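# Flip the gripper housing over and return it to its tray

## Task

Turn the loose gripper housing over so it is upside down and set it back in its tray. Its two halves must stay together, and at most about a fingernail's width (roughly 1 cm) of it may stick out past the tray's open edge. The tray is loose, so it must end up resting on all four feet on the raised bench top, with no foot more than half over an edge. Then release the housing and move the grippers away.

## Robot and tools

Robot: two six-joint arms with parallel-jaw grippers, left_arm and right_arm, facing each other across a table. Bases in the scene frame: left_arm at (-0.035, +0.471, +0.039) m, right_arm at (-0.033, -0.451, +0.039) m. The left base is on the +y side; arm names do not match image sides. Scene frame: origin at table centre, table top at z = +0.020 m, +z up, metres. All reported hand positions, orientations (quat_wxyz) and velocities are in this frame and can be off by a few cm, more at long reach.

Joint order in every row and every result list, per arm: waist (joint_0), shoulder (joint_1), elbow (joint_2), wrist pitch (joint_3), wrist yaw (joint_4), wrist roll (joint_5). Shoulder, elbow and wrist roll have flipped signs compared with the URDF. Stated URDF ranges: waist -3.054 to 3.054, shoulder 0.000 to 3.142 (so -3.142 to 0 in your numbers), elbow 0.000 to 2.356 (-2.356 to 0 in your numbers), wrist pitch and wrist yaw -1.571 to 1.571, wrist roll -3.142 to 3.142. Real ends may differ by up to 0.028 rad. Gripper fingers point along its +x and close along y. end_effector_position is the pinch point, 3-4 cm behind the fingertips; only the last 1.5 cm of each finger face is flat.

Row format (shared by execute_actions and move): one flat list of 14 numbers, each in [-1, 1]. It covers both arms even if only one moves: left_arm's 6 joint numbers then its opening, then right_arm's 6 joint numbers then its opening. The joint numbers are offsets, not poses. They are measured from the Joint targets line as it stood when the action or move began, not from the previous row. They are scaled: 1.0 equals 2.055 rad for waist, shoulder and elbow, and 4.263 rad for the three wrist joints. So 0 on all six joints re-commands the current targets. The opening number is absolute, not an offset: +1 fully open (0.080 m pad gap); empty fingers meet near -0.78; lower values close no further. To leave a gripper as it is, resend its current command, because 0 means half-open.

execute_actions(actions, cameras): actions is a list of actions. Each action is a table of up to 15 rows, one row per 1/30 s step. A short table repeats its last row until 15 steps are used (0.5 s per action). Requests pushing a joint more than 0.028 rad beyond its range are refused for both arms. An empty list just returns the state and images. cameras picks images: cam_high, cam_low, cam_left_wrist, cam_right_wrist; [] for none; omitted or null for all.

move(target, speed, blend, opening_speed, blocking, cameras): target is one 14-number row or a list of up to 15 rows. Every row's joint numbers are offsets from the same starting Joint targets. The joints move together along planned paths; grippers trace curves. speed is rad/s for the joint with the most travel, 0.01 to 7, default 0.5; give one number or one per target. blend (rad) rounds corners in a list. opening_speed is per second on the -1..+1 scale, minimum 0.2. Opening changes in later targets are applied only after arrival and rest. Paths skip collision avoidance, take at least 0.5 s, and stop short if over 10 s. blocking=false returns after about 0.5 s while motion continues. The result adds a move: line such as done, off_target (resting more than 0.03 rad away), moving, held or fault, and may add limits=held.

wait(seconds 0-10): lets time pass while commands hold. stop(): brakes a running move. zoom_image(camera, region [x0,y0,x1,y1] pixels, at most 504x504): closer view of that camera's latest image; images are 896x504. read_manual: licence text only. finished_scene(scene): ends the scene for good; call it only once the housing is placed, released and the arms are clear.

Result lines: Joint positions and Joint velocities per arm (rad, rad/s, then finger gap in m). Joint targets is the base for your next offsets. grip_measured is the measured opening on the command scale; a firm hold needs a command about 0.08 below the value at first contact. grip_effort_n is motor effort (negative closes), not pad force. Joint torques and External joint torques (push toward larger angle lowers the external reading). Tool commands shows current commands. "joint sent to its limit", "joint command not followed" (clearance check changed targets), blocked (arm stopped by an obstacle), TORQUE FAULT (arm frozen 10 s), MOTOR HOT and OVER-TEMPERATURE FAULT warn of problems. Step readings list joint angles during actions.

Limits: each control step a target may lead its measured angle by at most 0.368 rad (first three joints) or 0.763 rad (wrists), and the hand may not be asked to jump more than 70 mm. Large changes therefore need several actions. Contact torque limits (N m): waist 17.4, shoulder 21.6, elbow 21.5, wrist pitch 5.67, wrist yaw 5.65, wrist roll 5.3; a held weight counts. Grippers need at least 0.6 s to close fully.

Avoid: dropping the housing or releasing it while it moves, knocking the unfastened tray toward or off the bench edge, anything falling off the table, hitting or pressing hard, arms colliding or one gripper pinching the other's fingers (can fail the scene), holding loads stretched out long enough to overheat motors. Loose objects may be nudged briefly by outside pushes. After releasing, raise and retract both grippers before ending.

Each tool is called after "Call:" as a command line: name --argument value for each argument, lists and objects as JSON in quotes; but a table of rows of numbers goes row by row, as --pt "numbers of a row", without its own name.

## Session

Call:
execute_actions --actions '[]'

Scene clock: 0.00 s.
left_arm: end_effector_position=(-0.0818, +0.2042, +0.3890) grip_measured=+0.989 grip_effort_n=n/a end_effector_quat_wxyz=(+0.733, +0.154, +0.182, -0.638) | right_arm: end_effector_position=(-0.1639, -0.0438, +0.3800) grip_measured=+0.981 grip_effort_n=n/a end_effector_quat_wxyz=(+0.287, +0.038, +0.103, +0.952)
Joint positions: left_arm=[-0.426 -0.997 -1.3 -0.863 -0.512 0.305 0.08] | right_arm=[0.023 -1.516 -1.157 0.385 -0.965 -0.24 0.079]
Joint velocities: within noise
Joint torques (N m): no reading
External joint torques (N m): no reading
Heat: left arm: hottest elbow 35 °C (+0.0 °C/min); right arm: hottest wrist pitch 35 °C (+0.0 °C/min).
Joint targets: left_arm=[-0.427 -0.995 -1.303 -0.861 -0.513 0.305] | right_arm=[0.023 -1.516 -1.157 0.386 -0.965 -0.240]
Tool commands: left_gripper/opening=+0.988964 right_gripper/opening=+0.981142

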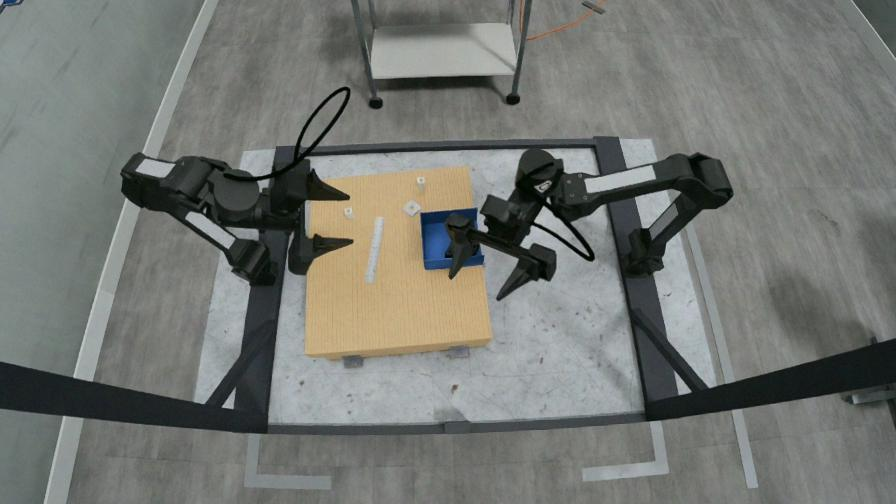

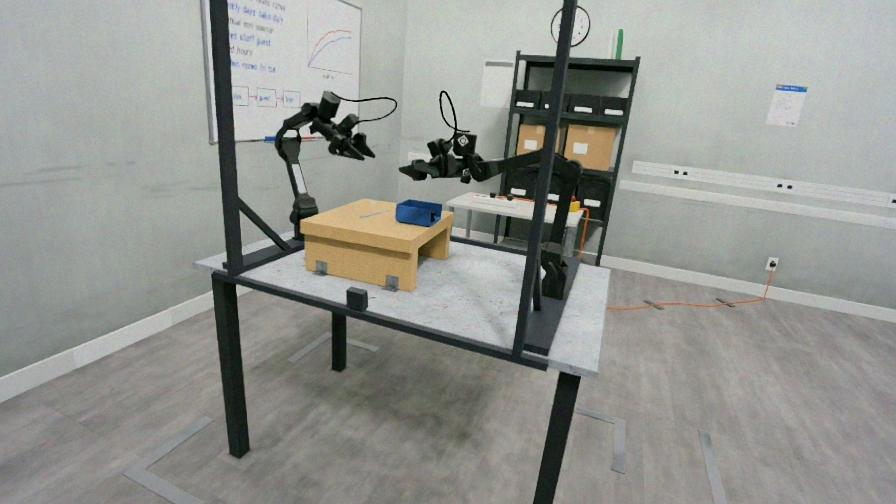

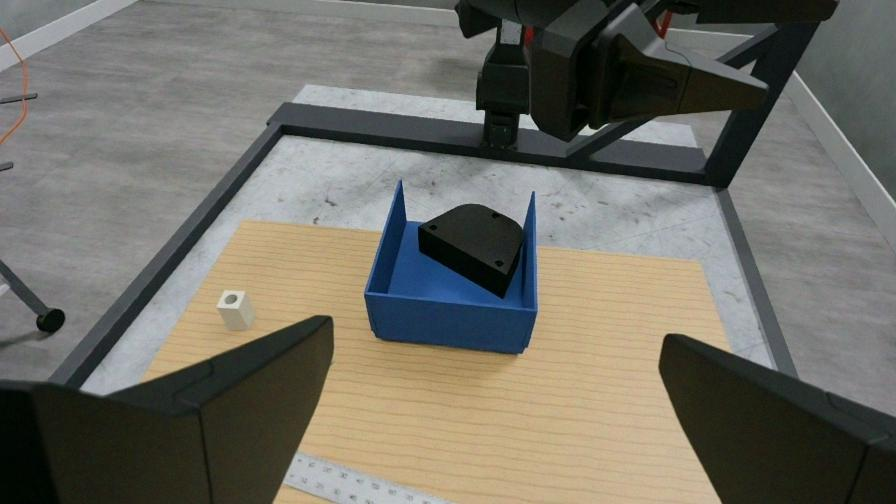

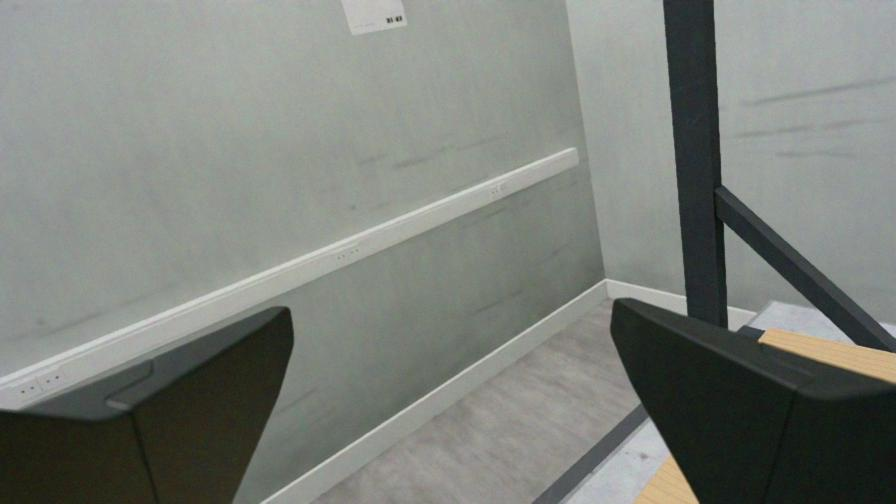

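Call:
zoom_image --camera "cam_left_wrist" --region '[340, 160, 580, 370]'

Call:
zoom_image --camera "cam_high" --region '[300, 130, 560, 370]'

Call:
zoom_image --camera "cam_low" --region '[300, 180, 480, 300]'

Scaled by 2.100 from the camera's 896x504 image, which has a finer 1280x720 frame.

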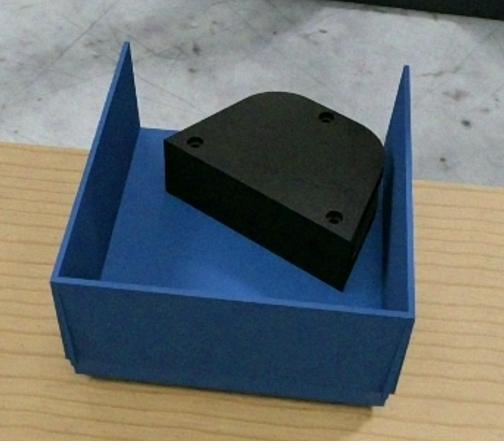

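Scaled by 1.938 from the camera's 896x504 image, which has a finer 1280x720 frame.

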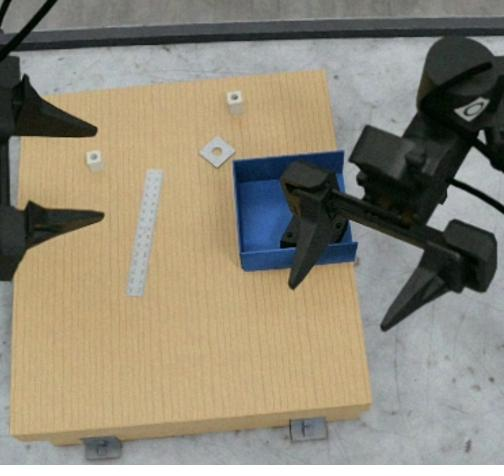

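Scaled by 2.800 from the camera's 896x504 image, which has a finer 1280x720 frame.

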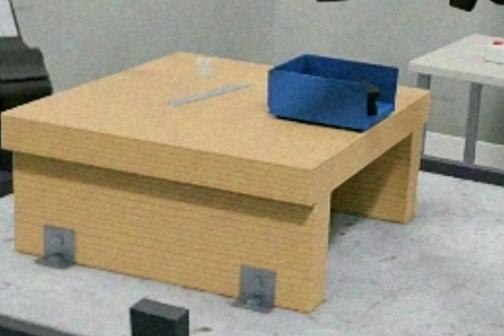

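Call:
move --target '[0,0,0,0,0,0,0.989,0.013,0.334,0.104,-0.234,0.226,0.056,1]' --speed 0.8

Call:
zoom_image --camera "cam_high" --region '[380, 170, 520, 310]'

Call:
zoom_image --camera "cam_right_wrist" --region '[300, 50, 700, 350]'

Scene clock: 91.47 s.
left_arm: end_effector_position=(-0.0818, +0.2042, +0.3890) grip_measured=+0.989 grip_effort_n=0.2 end_effector_quat_wxyz=(+0.733, +0.154, +0.182, -0.638) | right_arm: end_effector_position=(-0.0449, -0.1798, +0.3226) grip_measured=+0.981 grip_effort_n=0.2 end_effector_quat_wxyz=(+0.670, -0.176, +0.171, +0.701)
Joint positions: left_arm=[-0.426 -0.997 -1.3 -0.863 -0.512 0.305 0.08] | right_arm=[0.047 -0.837 -0.952 -0.611 -0.005 -0.003 0.079]
Joint velocities: within noise
Joint torques (N m): left_arm=[-0.03 2.06 -6.86 1.75 -0.14 -0.02] | right_arm=[0.24 2.81 -5.64 1.24 0.18 0.05]
External joint torques (N m): left_arm=[-0.02 0.17 -0.91 0.24 0.03 -0.02] | right_arm=[0.23 1.26 1.09 -0.42 0.19 0.06]
Heat: left arm: hottest elbow 44 °C (+4.0 °C/min); right arm: hottest wrist pitch 39 °C (+1.0 °C/min).
Joint targets: left_arm=[-0.427 -0.995 -1.303 -0.861 -0.513 0.305] | right_arm=[0.050 -0.829 -0.943 -0.612 -0.002 -0.001]
move: done

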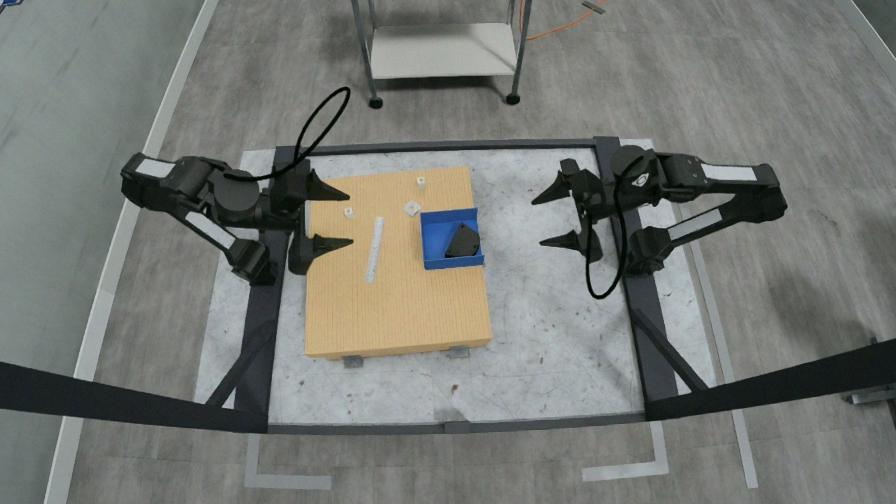

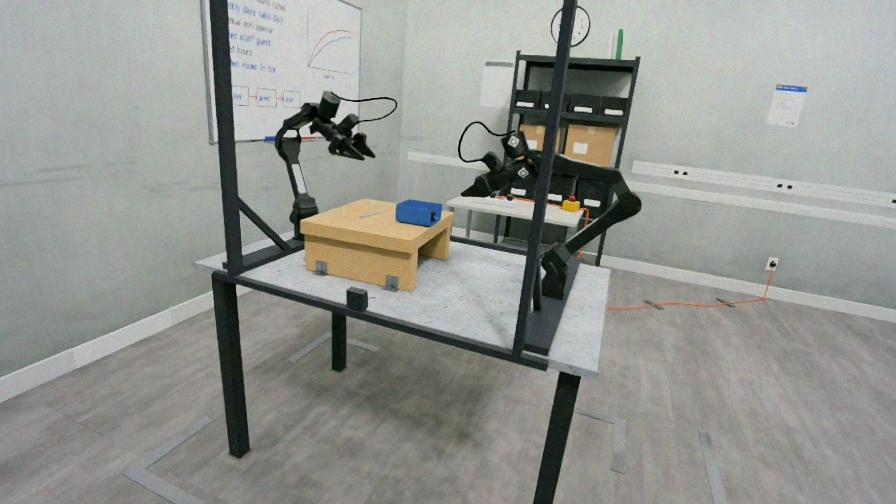

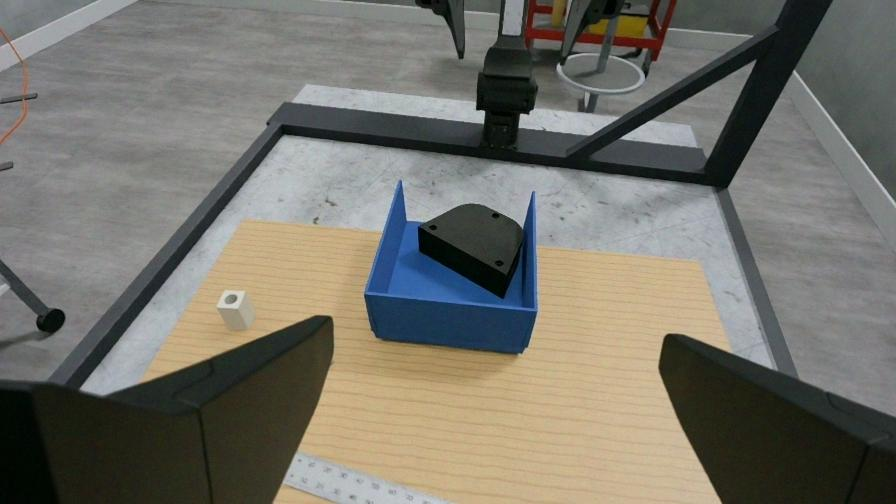

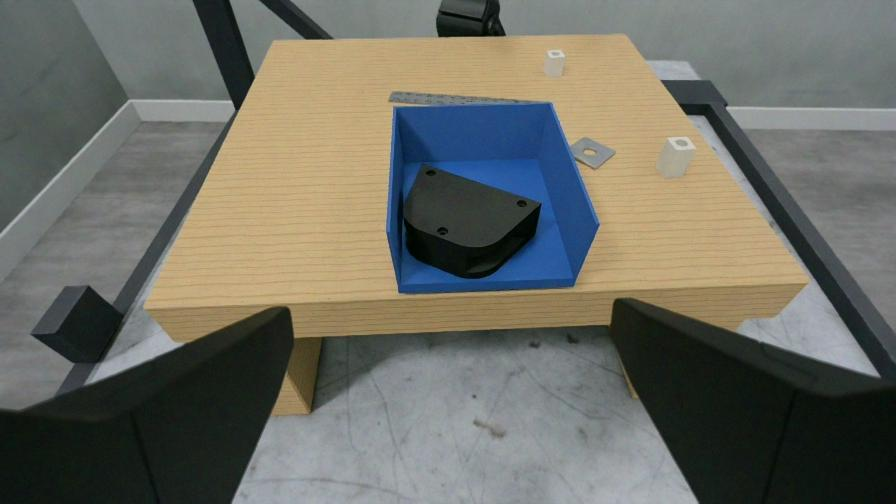

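Scaled by 3.600 from the camera's 896x504 image, which has a finer 1280x720 frame.

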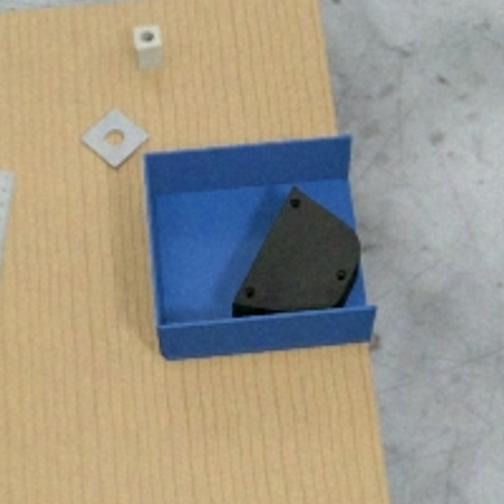

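Scaled by 1.260 from the camera's 896x504 image, which has a finer 1280x720 frame.

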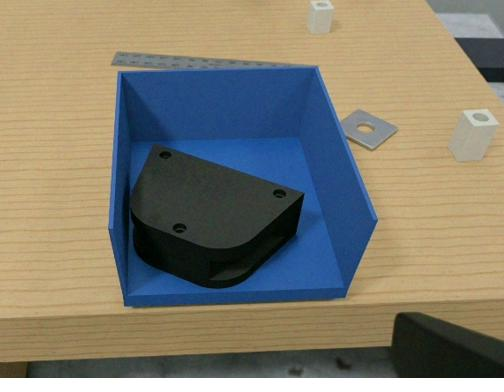

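Call:
zoom_image --camera "cam_right_wrist" --region '[390, 150, 550, 300]'

Call:
zoom_image --camera "cam_left_wrist" --region '[400, 190, 540, 310]'

Scaled by 3.150 from the camera's 896x504 image, which has a finer 1280x720 frame.

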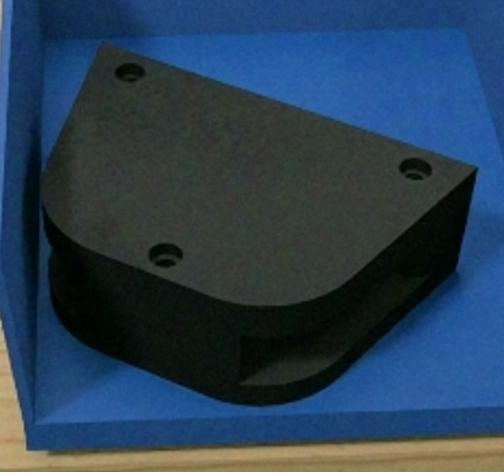

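Scaled by 3.600 from the camera's 896x504 image, which has a finer 1280x720 frame.

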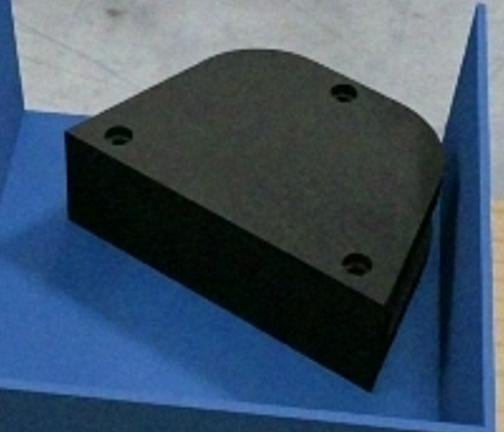

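Call:
move --target '[0,0,0,0,0,0,0.989,-0.1017,-0.6224,-0.6414,-0.2053,-0.1555,0.2813,1]' --speed 0.8

Call:
zoom_image --camera "cam_high" --region '[380, 170, 520, 310]'

Scene clock: 203.47 s.
left_arm: end_effector_position=(-0.0818, +0.2042, +0.3890) grip_measured=+0.989 grip_effort_n=0.2 end_effector_quat_wxyz=(+0.733, +0.154, +0.182, -0.638) | right_arm: end_effector_position=(-0.0538, -0.0119, +0.2873) grip_measured=+0.981 grip_effort_n=0.2 end_effector_quat_wxyz=(+0.207, -0.413, +0.094, +0.882)
Joint positions: left_arm=[-0.426 -0.997 -1.3 -0.863 -0.512 0.305 0.08] | right_arm=[-0.158 -2.096 -2.253 -1.485 -0.658 1.195 0.079]
Joint velocities: within noise
Joint torques (N m): left_arm=[-0.02 2.07 -6.86 1.75 -0.14 -0.01] | right_arm=[-0.25 8.27 -6.48 0.22 -0.68 0.12]
External joint torques (N m): left_arm=[-0.01 0.26 -0.99 0.27 0.03 -0.01] | right_arm=[-0.33 -1.37 -0.8 -0.44 -0.26 0.13]
Heat: left arm: hottest elbow 45 °C (+1.0 °C/min); right arm: hottest wrist pitch 39 °C (+1.0 °C/min).
Joint targets: left_arm=[-0.427 -0.995 -1.303 -0.861 -0.513 0.305] | right_arm=[-0.159 -2.108 -2.262 -1.487 -0.665 1.198]
move: done

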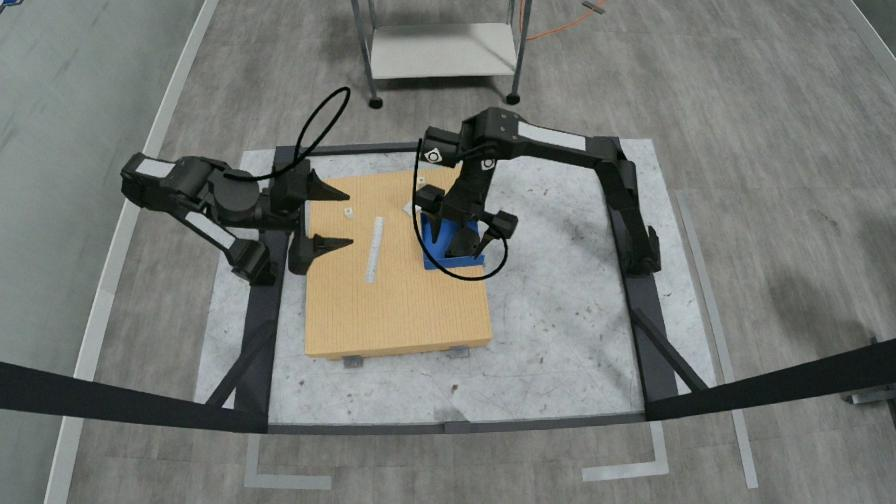

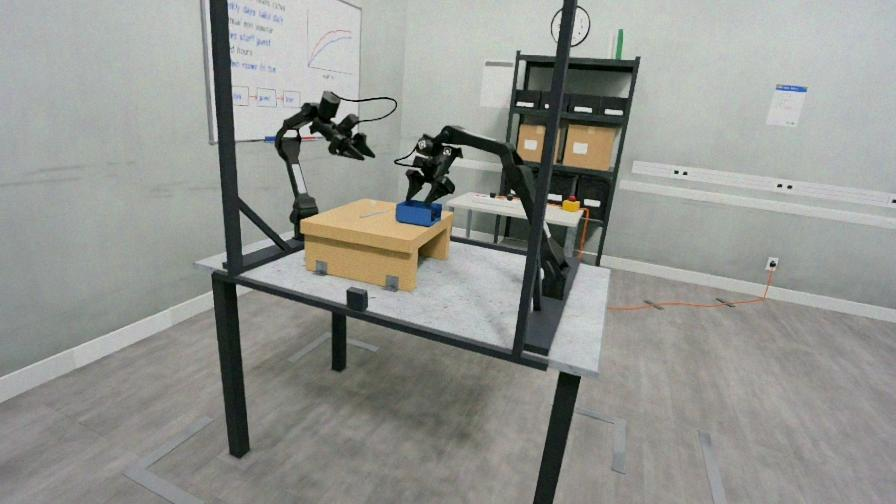

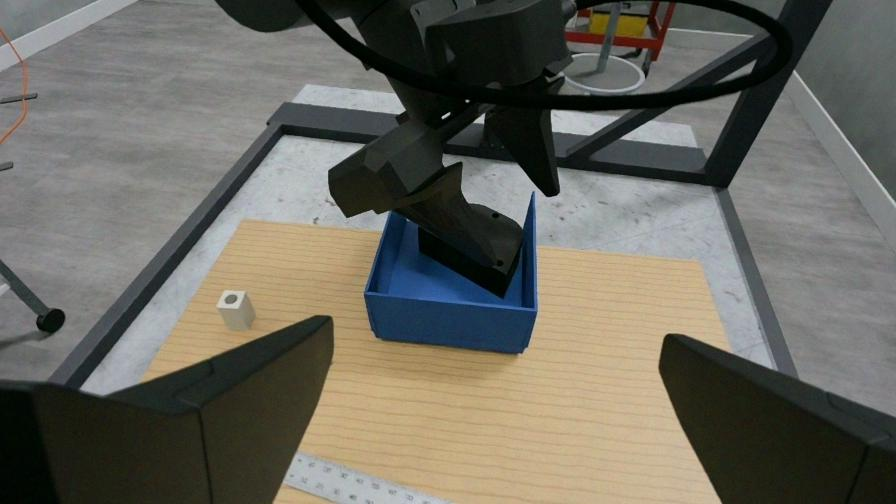

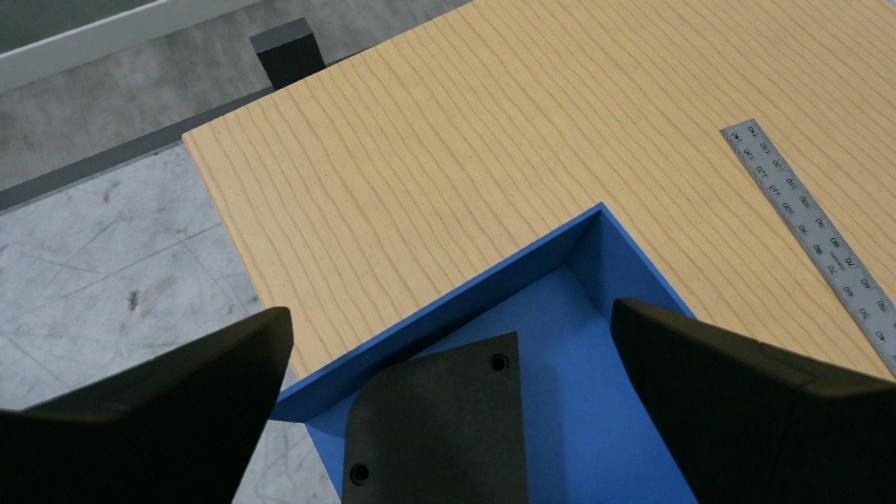

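Scaled by 3.600 from the camera's 896x504 image, which has a finer 1280x720 frame.

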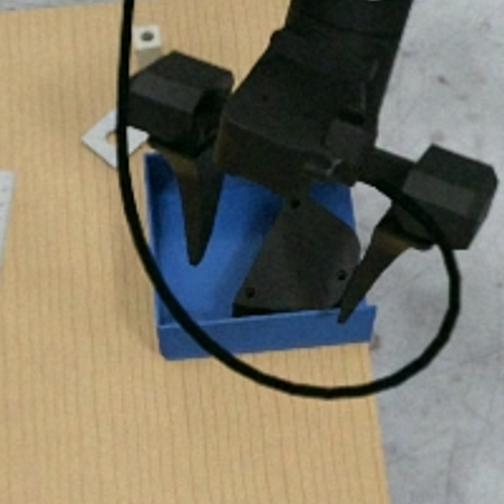

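Call:
move --target '[0,0,0,0,0,0,0.989,0.0195,0.0032,0.0187,-0.0129,0.0595,0.0026,1]' --speed 0.5

Call:
zoom_image --camera "cam_high" --region '[380, 170, 520, 310]'

Call:
zoom_image --camera "cam_left_wrist" --region '[340, 120, 600, 370]'

Call:
zoom_image --camera "cam_low" --region '[370, 140, 480, 250]'

Scene clock: 227.40 s.
left_arm: end_effector_position=(-0.0818, +0.2042, +0.3890) grip_measured=+0.989 grip_effort_n=0.2 end_effector_quat_wxyz=(+0.733, +0.154, +0.182, -0.638) | right_arm: end_effector_position=(-0.0491, -0.0271, +0.2754) grip_measured=+0.981 grip_effort_n=-0.2 end_effector_quat_wxyz=(+0.199, -0.506, +0.102, +0.833)
Joint positions: left_arm=[-0.426 -0.997 -1.3 -0.863 -0.512 0.305 0.08] | right_arm=[-0.11 -2.076 -2.249 -1.544 -0.446 1.199 0.079]
Joint velocities: within noise
Joint torques (N m): left_arm=[-0.01 2.06 -6.83 1.76 -0.14 -0.01] | right_arm=[-0.77 6.71 -2.6 0.46 1.14 0.35]
External joint torques (N m): left_arm=[0.03 0.19 -0.88 0.25 0.02 -0.01] | right_arm=[-0.75 -2.65 2.99 -0.17 1.46 0.35]
Heat: left arm: hottest elbow 45 °C (+1.0 °C/min); right arm: hottest wrist pitch 37 °C (-2.0 °C/min).
Joint targets: left_arm=[-0.427 -0.995 -1.303 -0.861 -0.513 0.305] | right_arm=[-0.119 -2.102 -2.224 -1.542 -0.411 1.209]
move: off_target (right_arm); right_arm: the wrist yaw is farthest, 0.035 rad from its target

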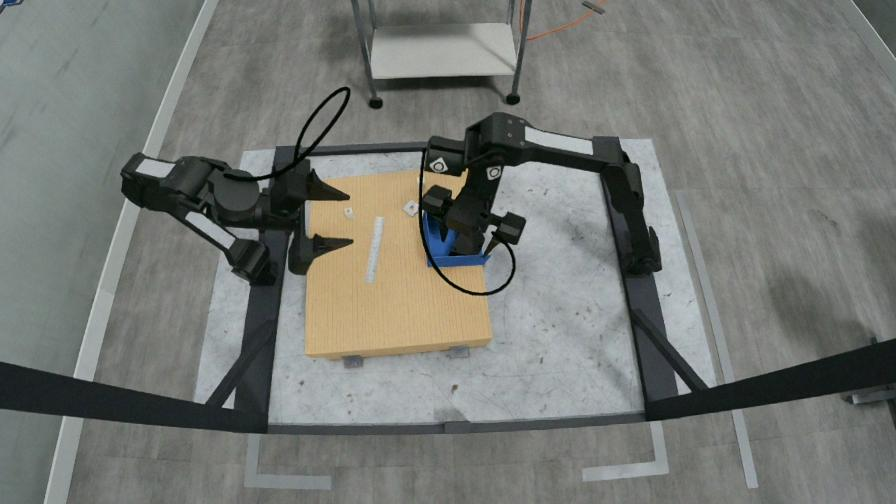

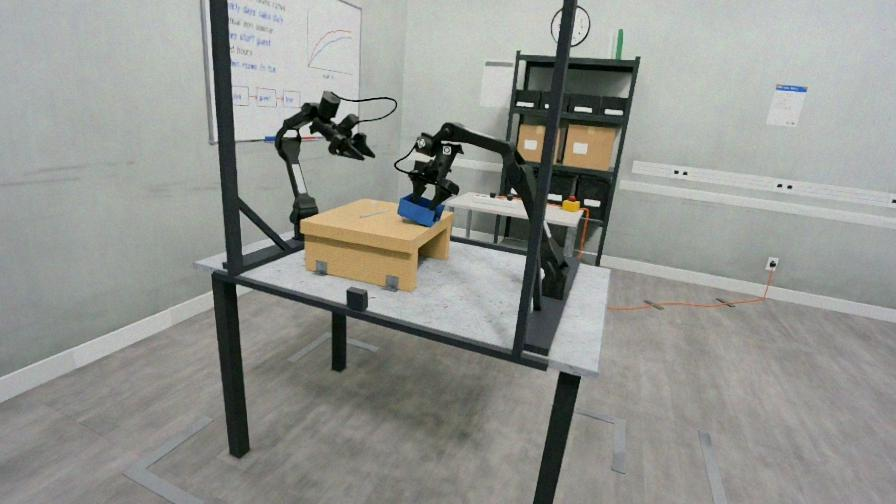

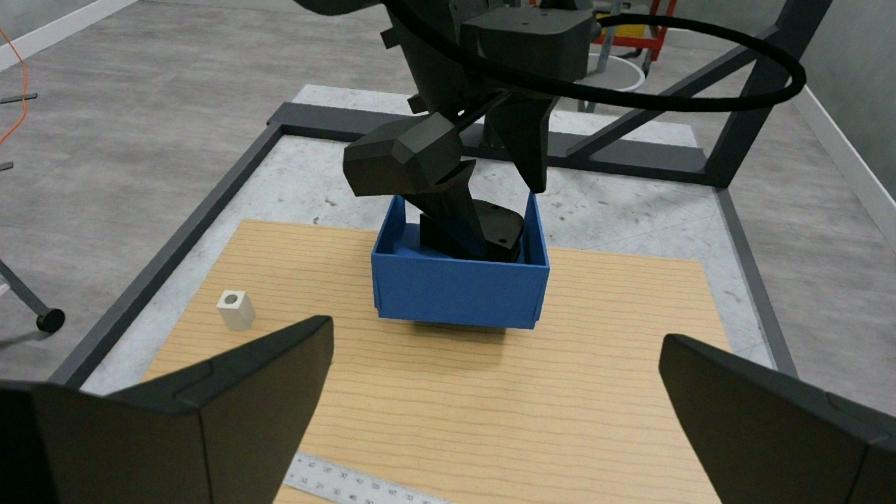

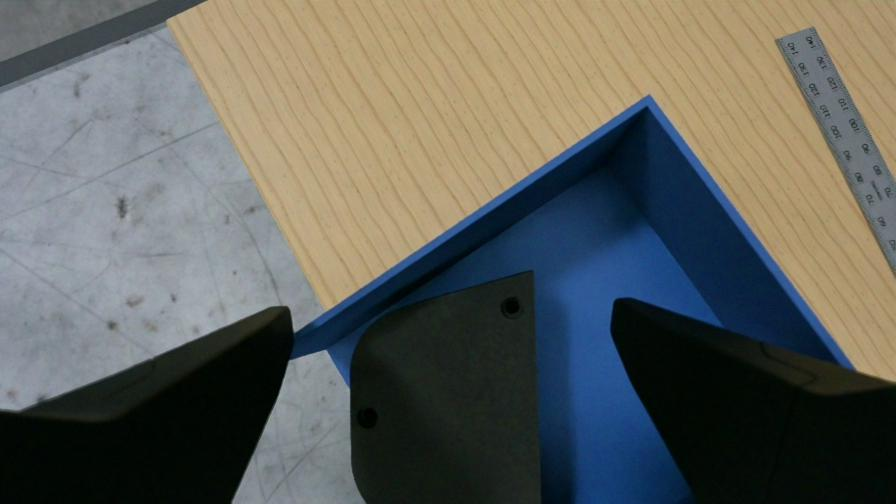

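Scaled by 3.600 from the camera's 896x504 image, which has a finer 1280x720 frame.

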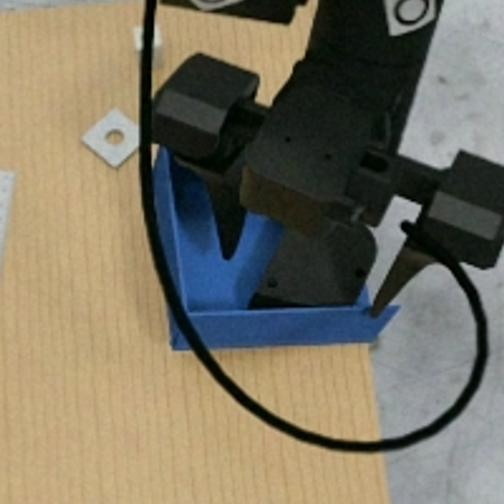

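Scaled by 1.938 from the camera's 896x504 image, which has a finer 1280x720 frame.

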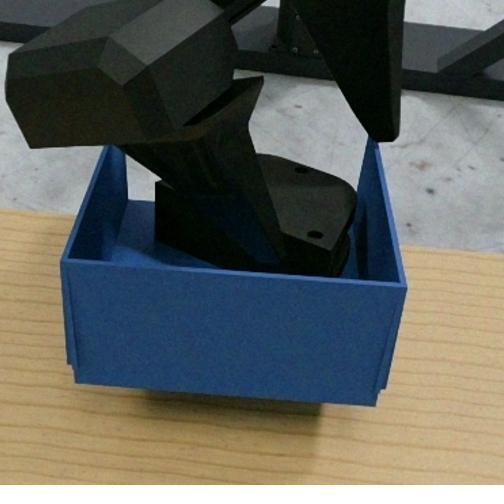

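Scaled by 4.582 from the camera's 896x504 image, which has a finer 1280x720 frame.

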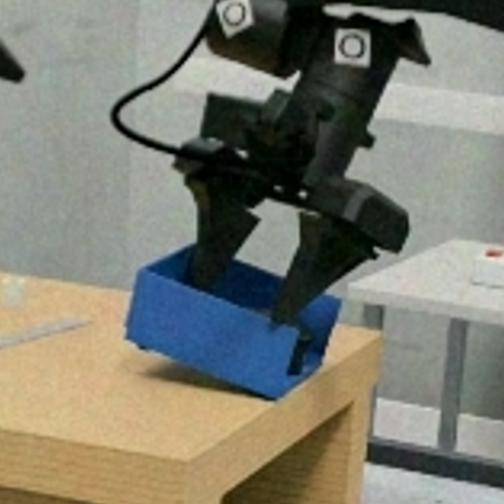

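Call:
move --target '[0,0,0,0,0,0,0.989,-0.0195,-0.0032,-0.0187,0.0129,-0.0595,-0.0026,1]' --speed 0.15

Call:
zoom_image --camera "cam_low" --region '[370, 140, 480, 250]'

Call:
zoom_image --camera "cam_high" --region '[380, 170, 520, 310]'

Scene clock: 235.30 s.
left_arm: end_effector_position=(-0.0818, +0.2042, +0.3890) grip_measured=+0.989 grip_effort_n=0.2 end_effector_quat_wxyz=(+0.733, +0.154, +0.182, -0.638) | right_arm: end_effector_position=(-0.0546, -0.0131, +0.2883) grip_measured=+0.981 grip_effort_n=-0.2 end_effector_quat_wxyz=(+0.205, -0.414, +0.092, +0.882)
Joint positions: left_arm=[-0.426 -0.997 -1.3 -0.863 -0.512 0.305 0.08] | right_arm=[-0.156 -2.093 -2.253 -1.489 -0.658 1.2 0.079]
Joint velocities: within noise
Joint torques (N m): left_arm=[0 2.06 -6.87 1.75 -0.15 -0.01] | right_arm=[-0.09 7.97 -6.54 0.46 -0.7 -0.04]
External joint torques (N m): left_arm=[0.01 0.12 -0.95 0.27 0.02 0] | right_arm=[-0.05 -1.48 -0.92 -0.22 -0.28 -0.04]
Heat: left arm: hottest elbow 45 °C (+0.0 °C/min); right arm: hottest wrist pitch 36 °C (-3.0 °C/min).
Joint targets: left_arm=[-0.427 -0.995 -1.303 -0.861 -0.513 0.305] | right_arm=[-0.159 -2.109 -2.262 -1.487 -0.665 1.198]
move: done

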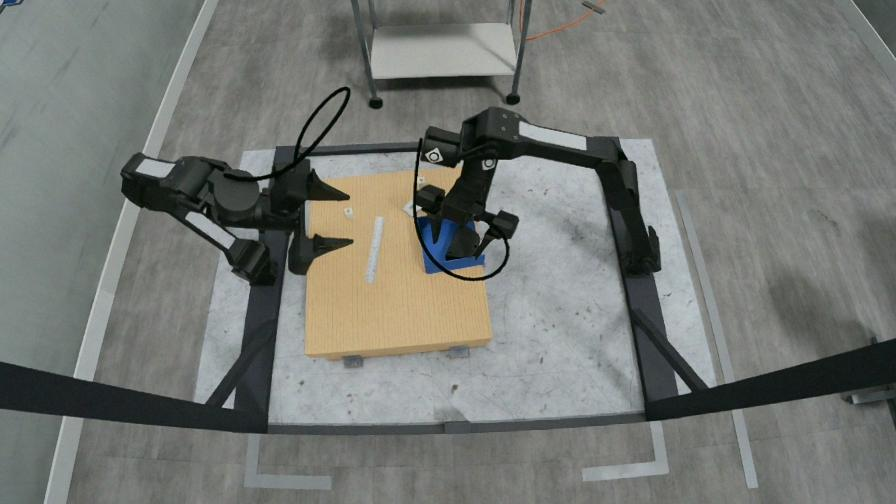

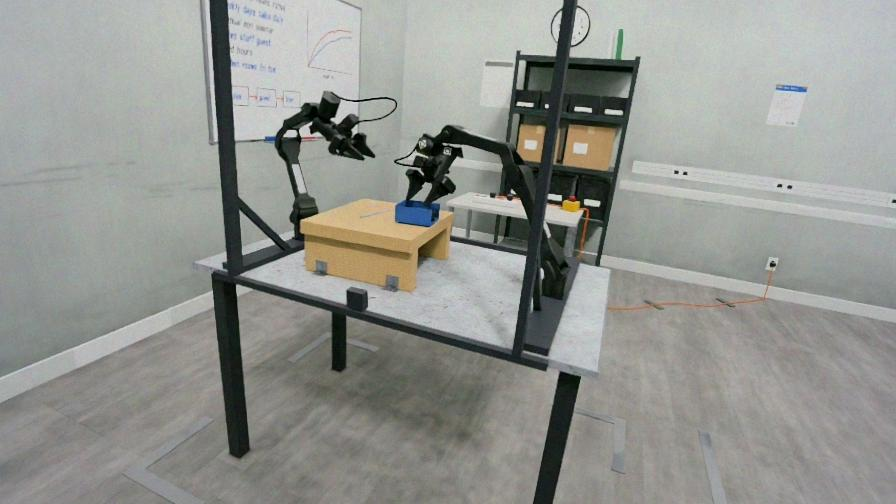

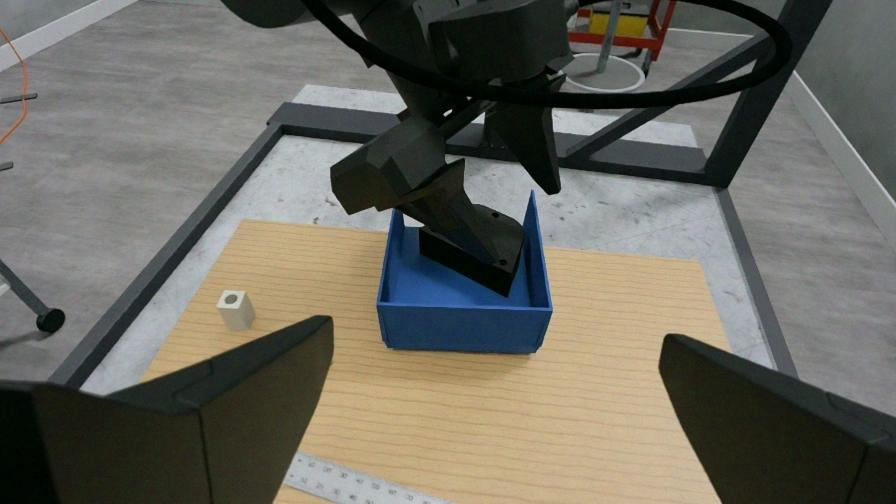

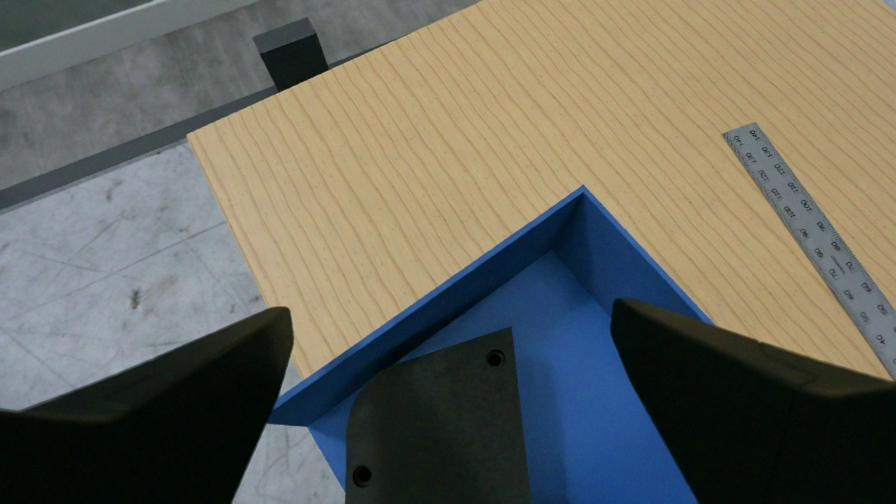

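Scaled by 4.582 from the camera's 896x504 image, which has a finer 1280x720 frame.

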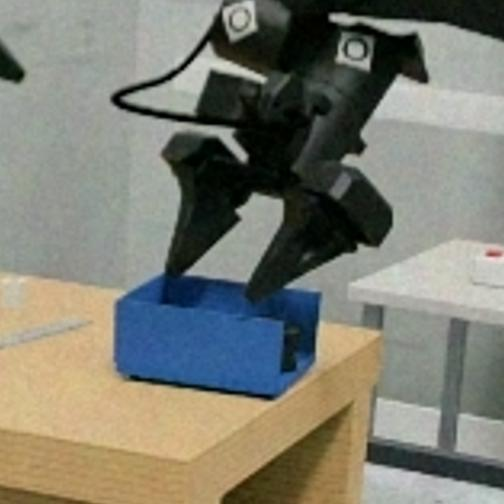

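Scaled by 3.600 from the camera's 896x504 image, which has a finer 1280x720 frame.

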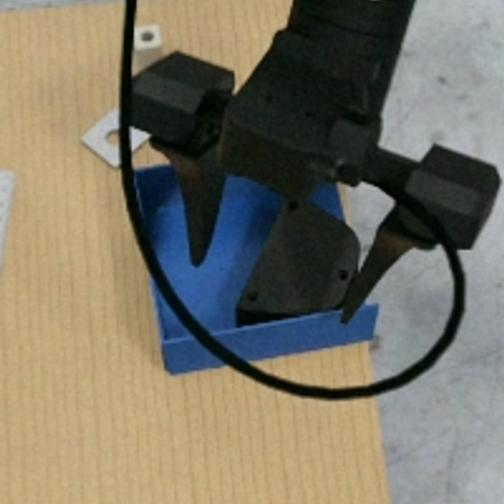

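Call:
move --target '[0,0,0,0,0,0,0.989,-0.0428,0.0336,0.05,-0.0082,-0.0041,0.0258,0.85]' --speed 0.3

Call:
zoom_image --camera "cam_low" --region '[370, 140, 480, 250]'

Call:
zoom_image --camera "cam_high" --region '[380, 170, 520, 310]'

Scene clock: 265.40 s.
left_arm: end_effector_position=(-0.0818, +0.2042, +0.3890) grip_measured=+0.989 grip_effort_n=0.2 end_effector_quat_wxyz=(+0.733, +0.154, +0.182, -0.638) | right_arm: end_effector_position=(-0.0218, -0.0313, +0.2820) grip_measured=+0.853 grip_effort_n=-16.0 end_effector_quat_wxyz=(+0.206, -0.414, +0.098, +0.882)
Joint positions: left_arm=[-0.426 -0.997 -1.3 -0.863 -0.512 0.305 0.08] | right_arm=[-0.247 -2.052 -2.168 -1.521 -0.676 1.304 0.073]
Joint velocities: within noise
Joint torques (N m): left_arm=[-0.02 2.07 -6.86 1.75 -0.13 -0.01] | right_arm=[0.11 10.43 -4.5 0.09 -0.69 0.15]
External joint torques (N m): left_arm=[-0.01 0.2 -0.92 0.24 0.03 -0.01] | right_arm=[0.03 1.16 1.15 -0.46 -0.25 0.15]
Heat: left arm: hottest elbow 45 °C (+0.0 °C/min); right arm: hottest elbow 37 °C (+2.0 °C/min).
Joint targets: left_arm=[-0.427 -0.995 -1.303 -0.861 -0.513 0.305] | right_arm=[-0.247 -2.039 -2.159 -1.522 -0.682 1.308]
move: done

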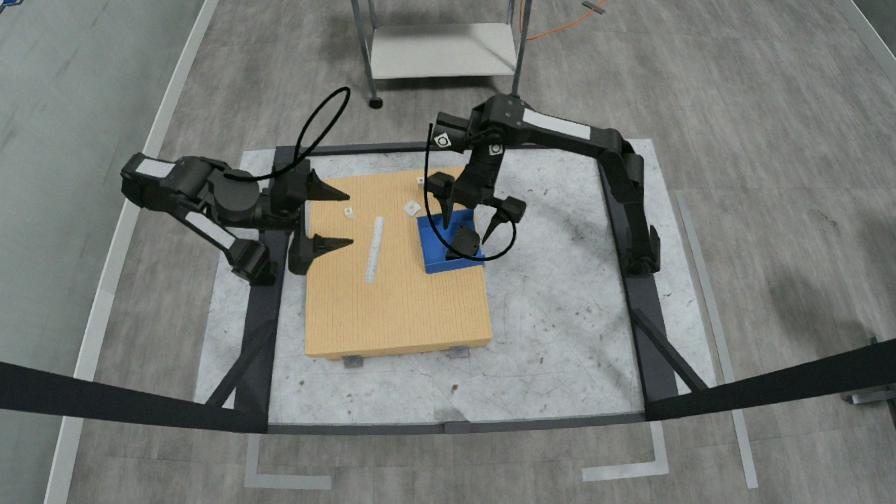

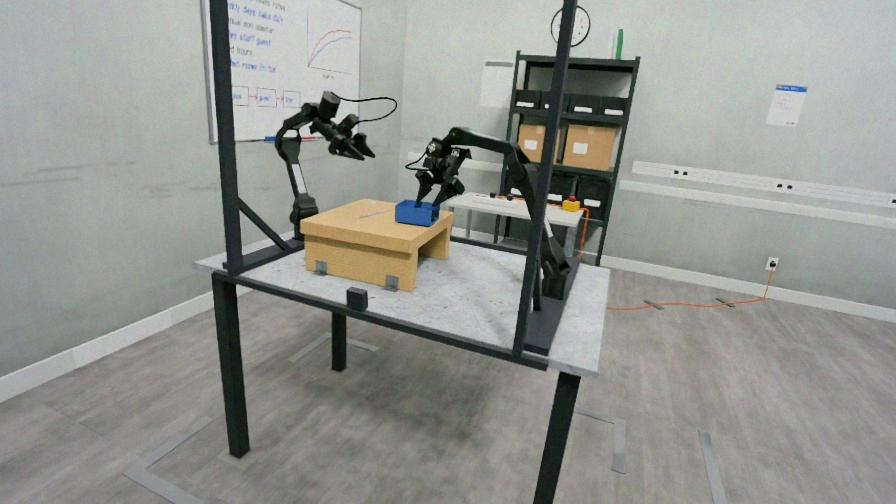

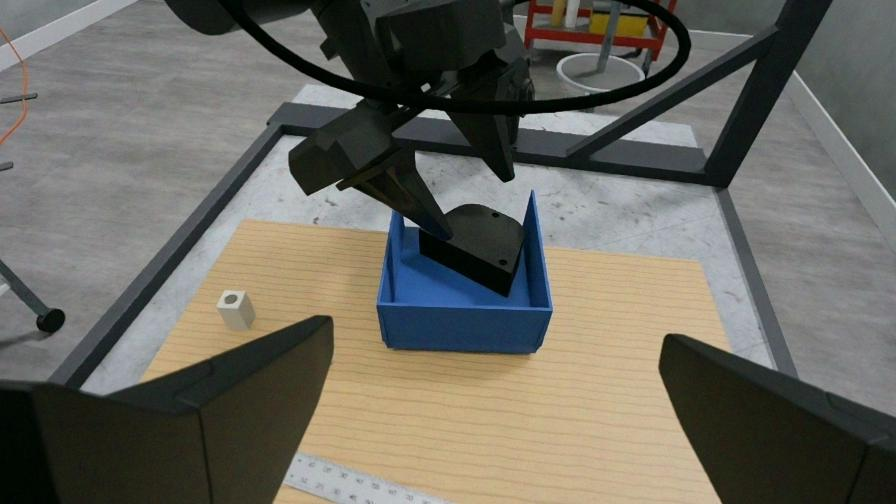

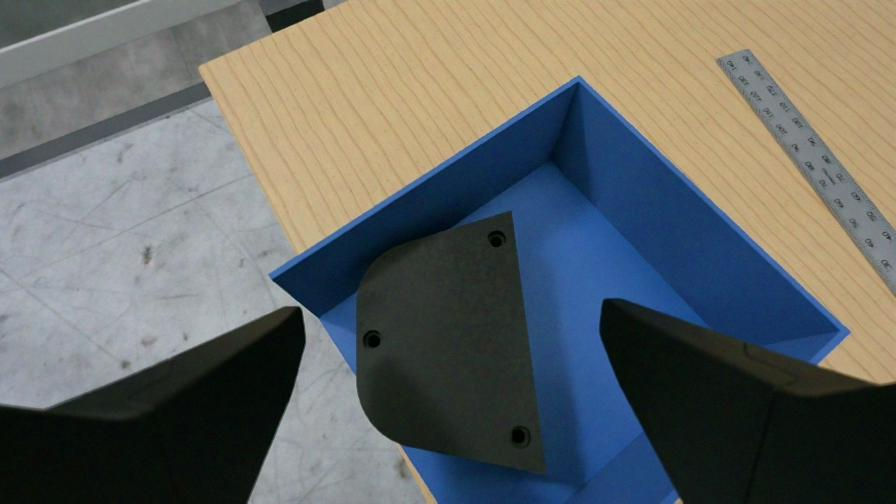

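Scaled by 4.582 from the camera's 896x504 image, which has a finer 1280x720 frame.

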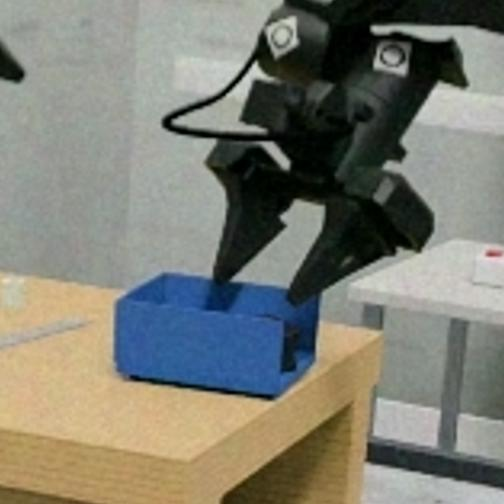

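Scaled by 3.600 from the camera's 896x504 image, which has a finer 1280x720 frame.

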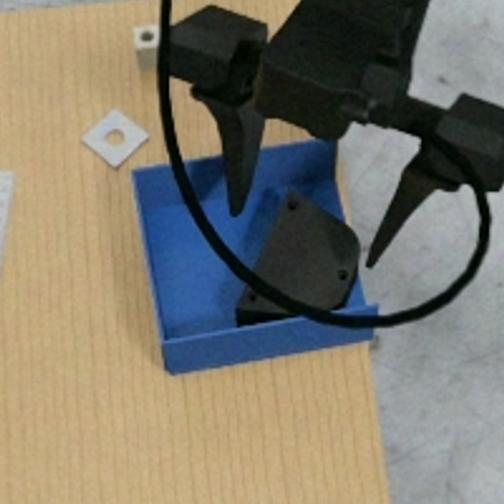

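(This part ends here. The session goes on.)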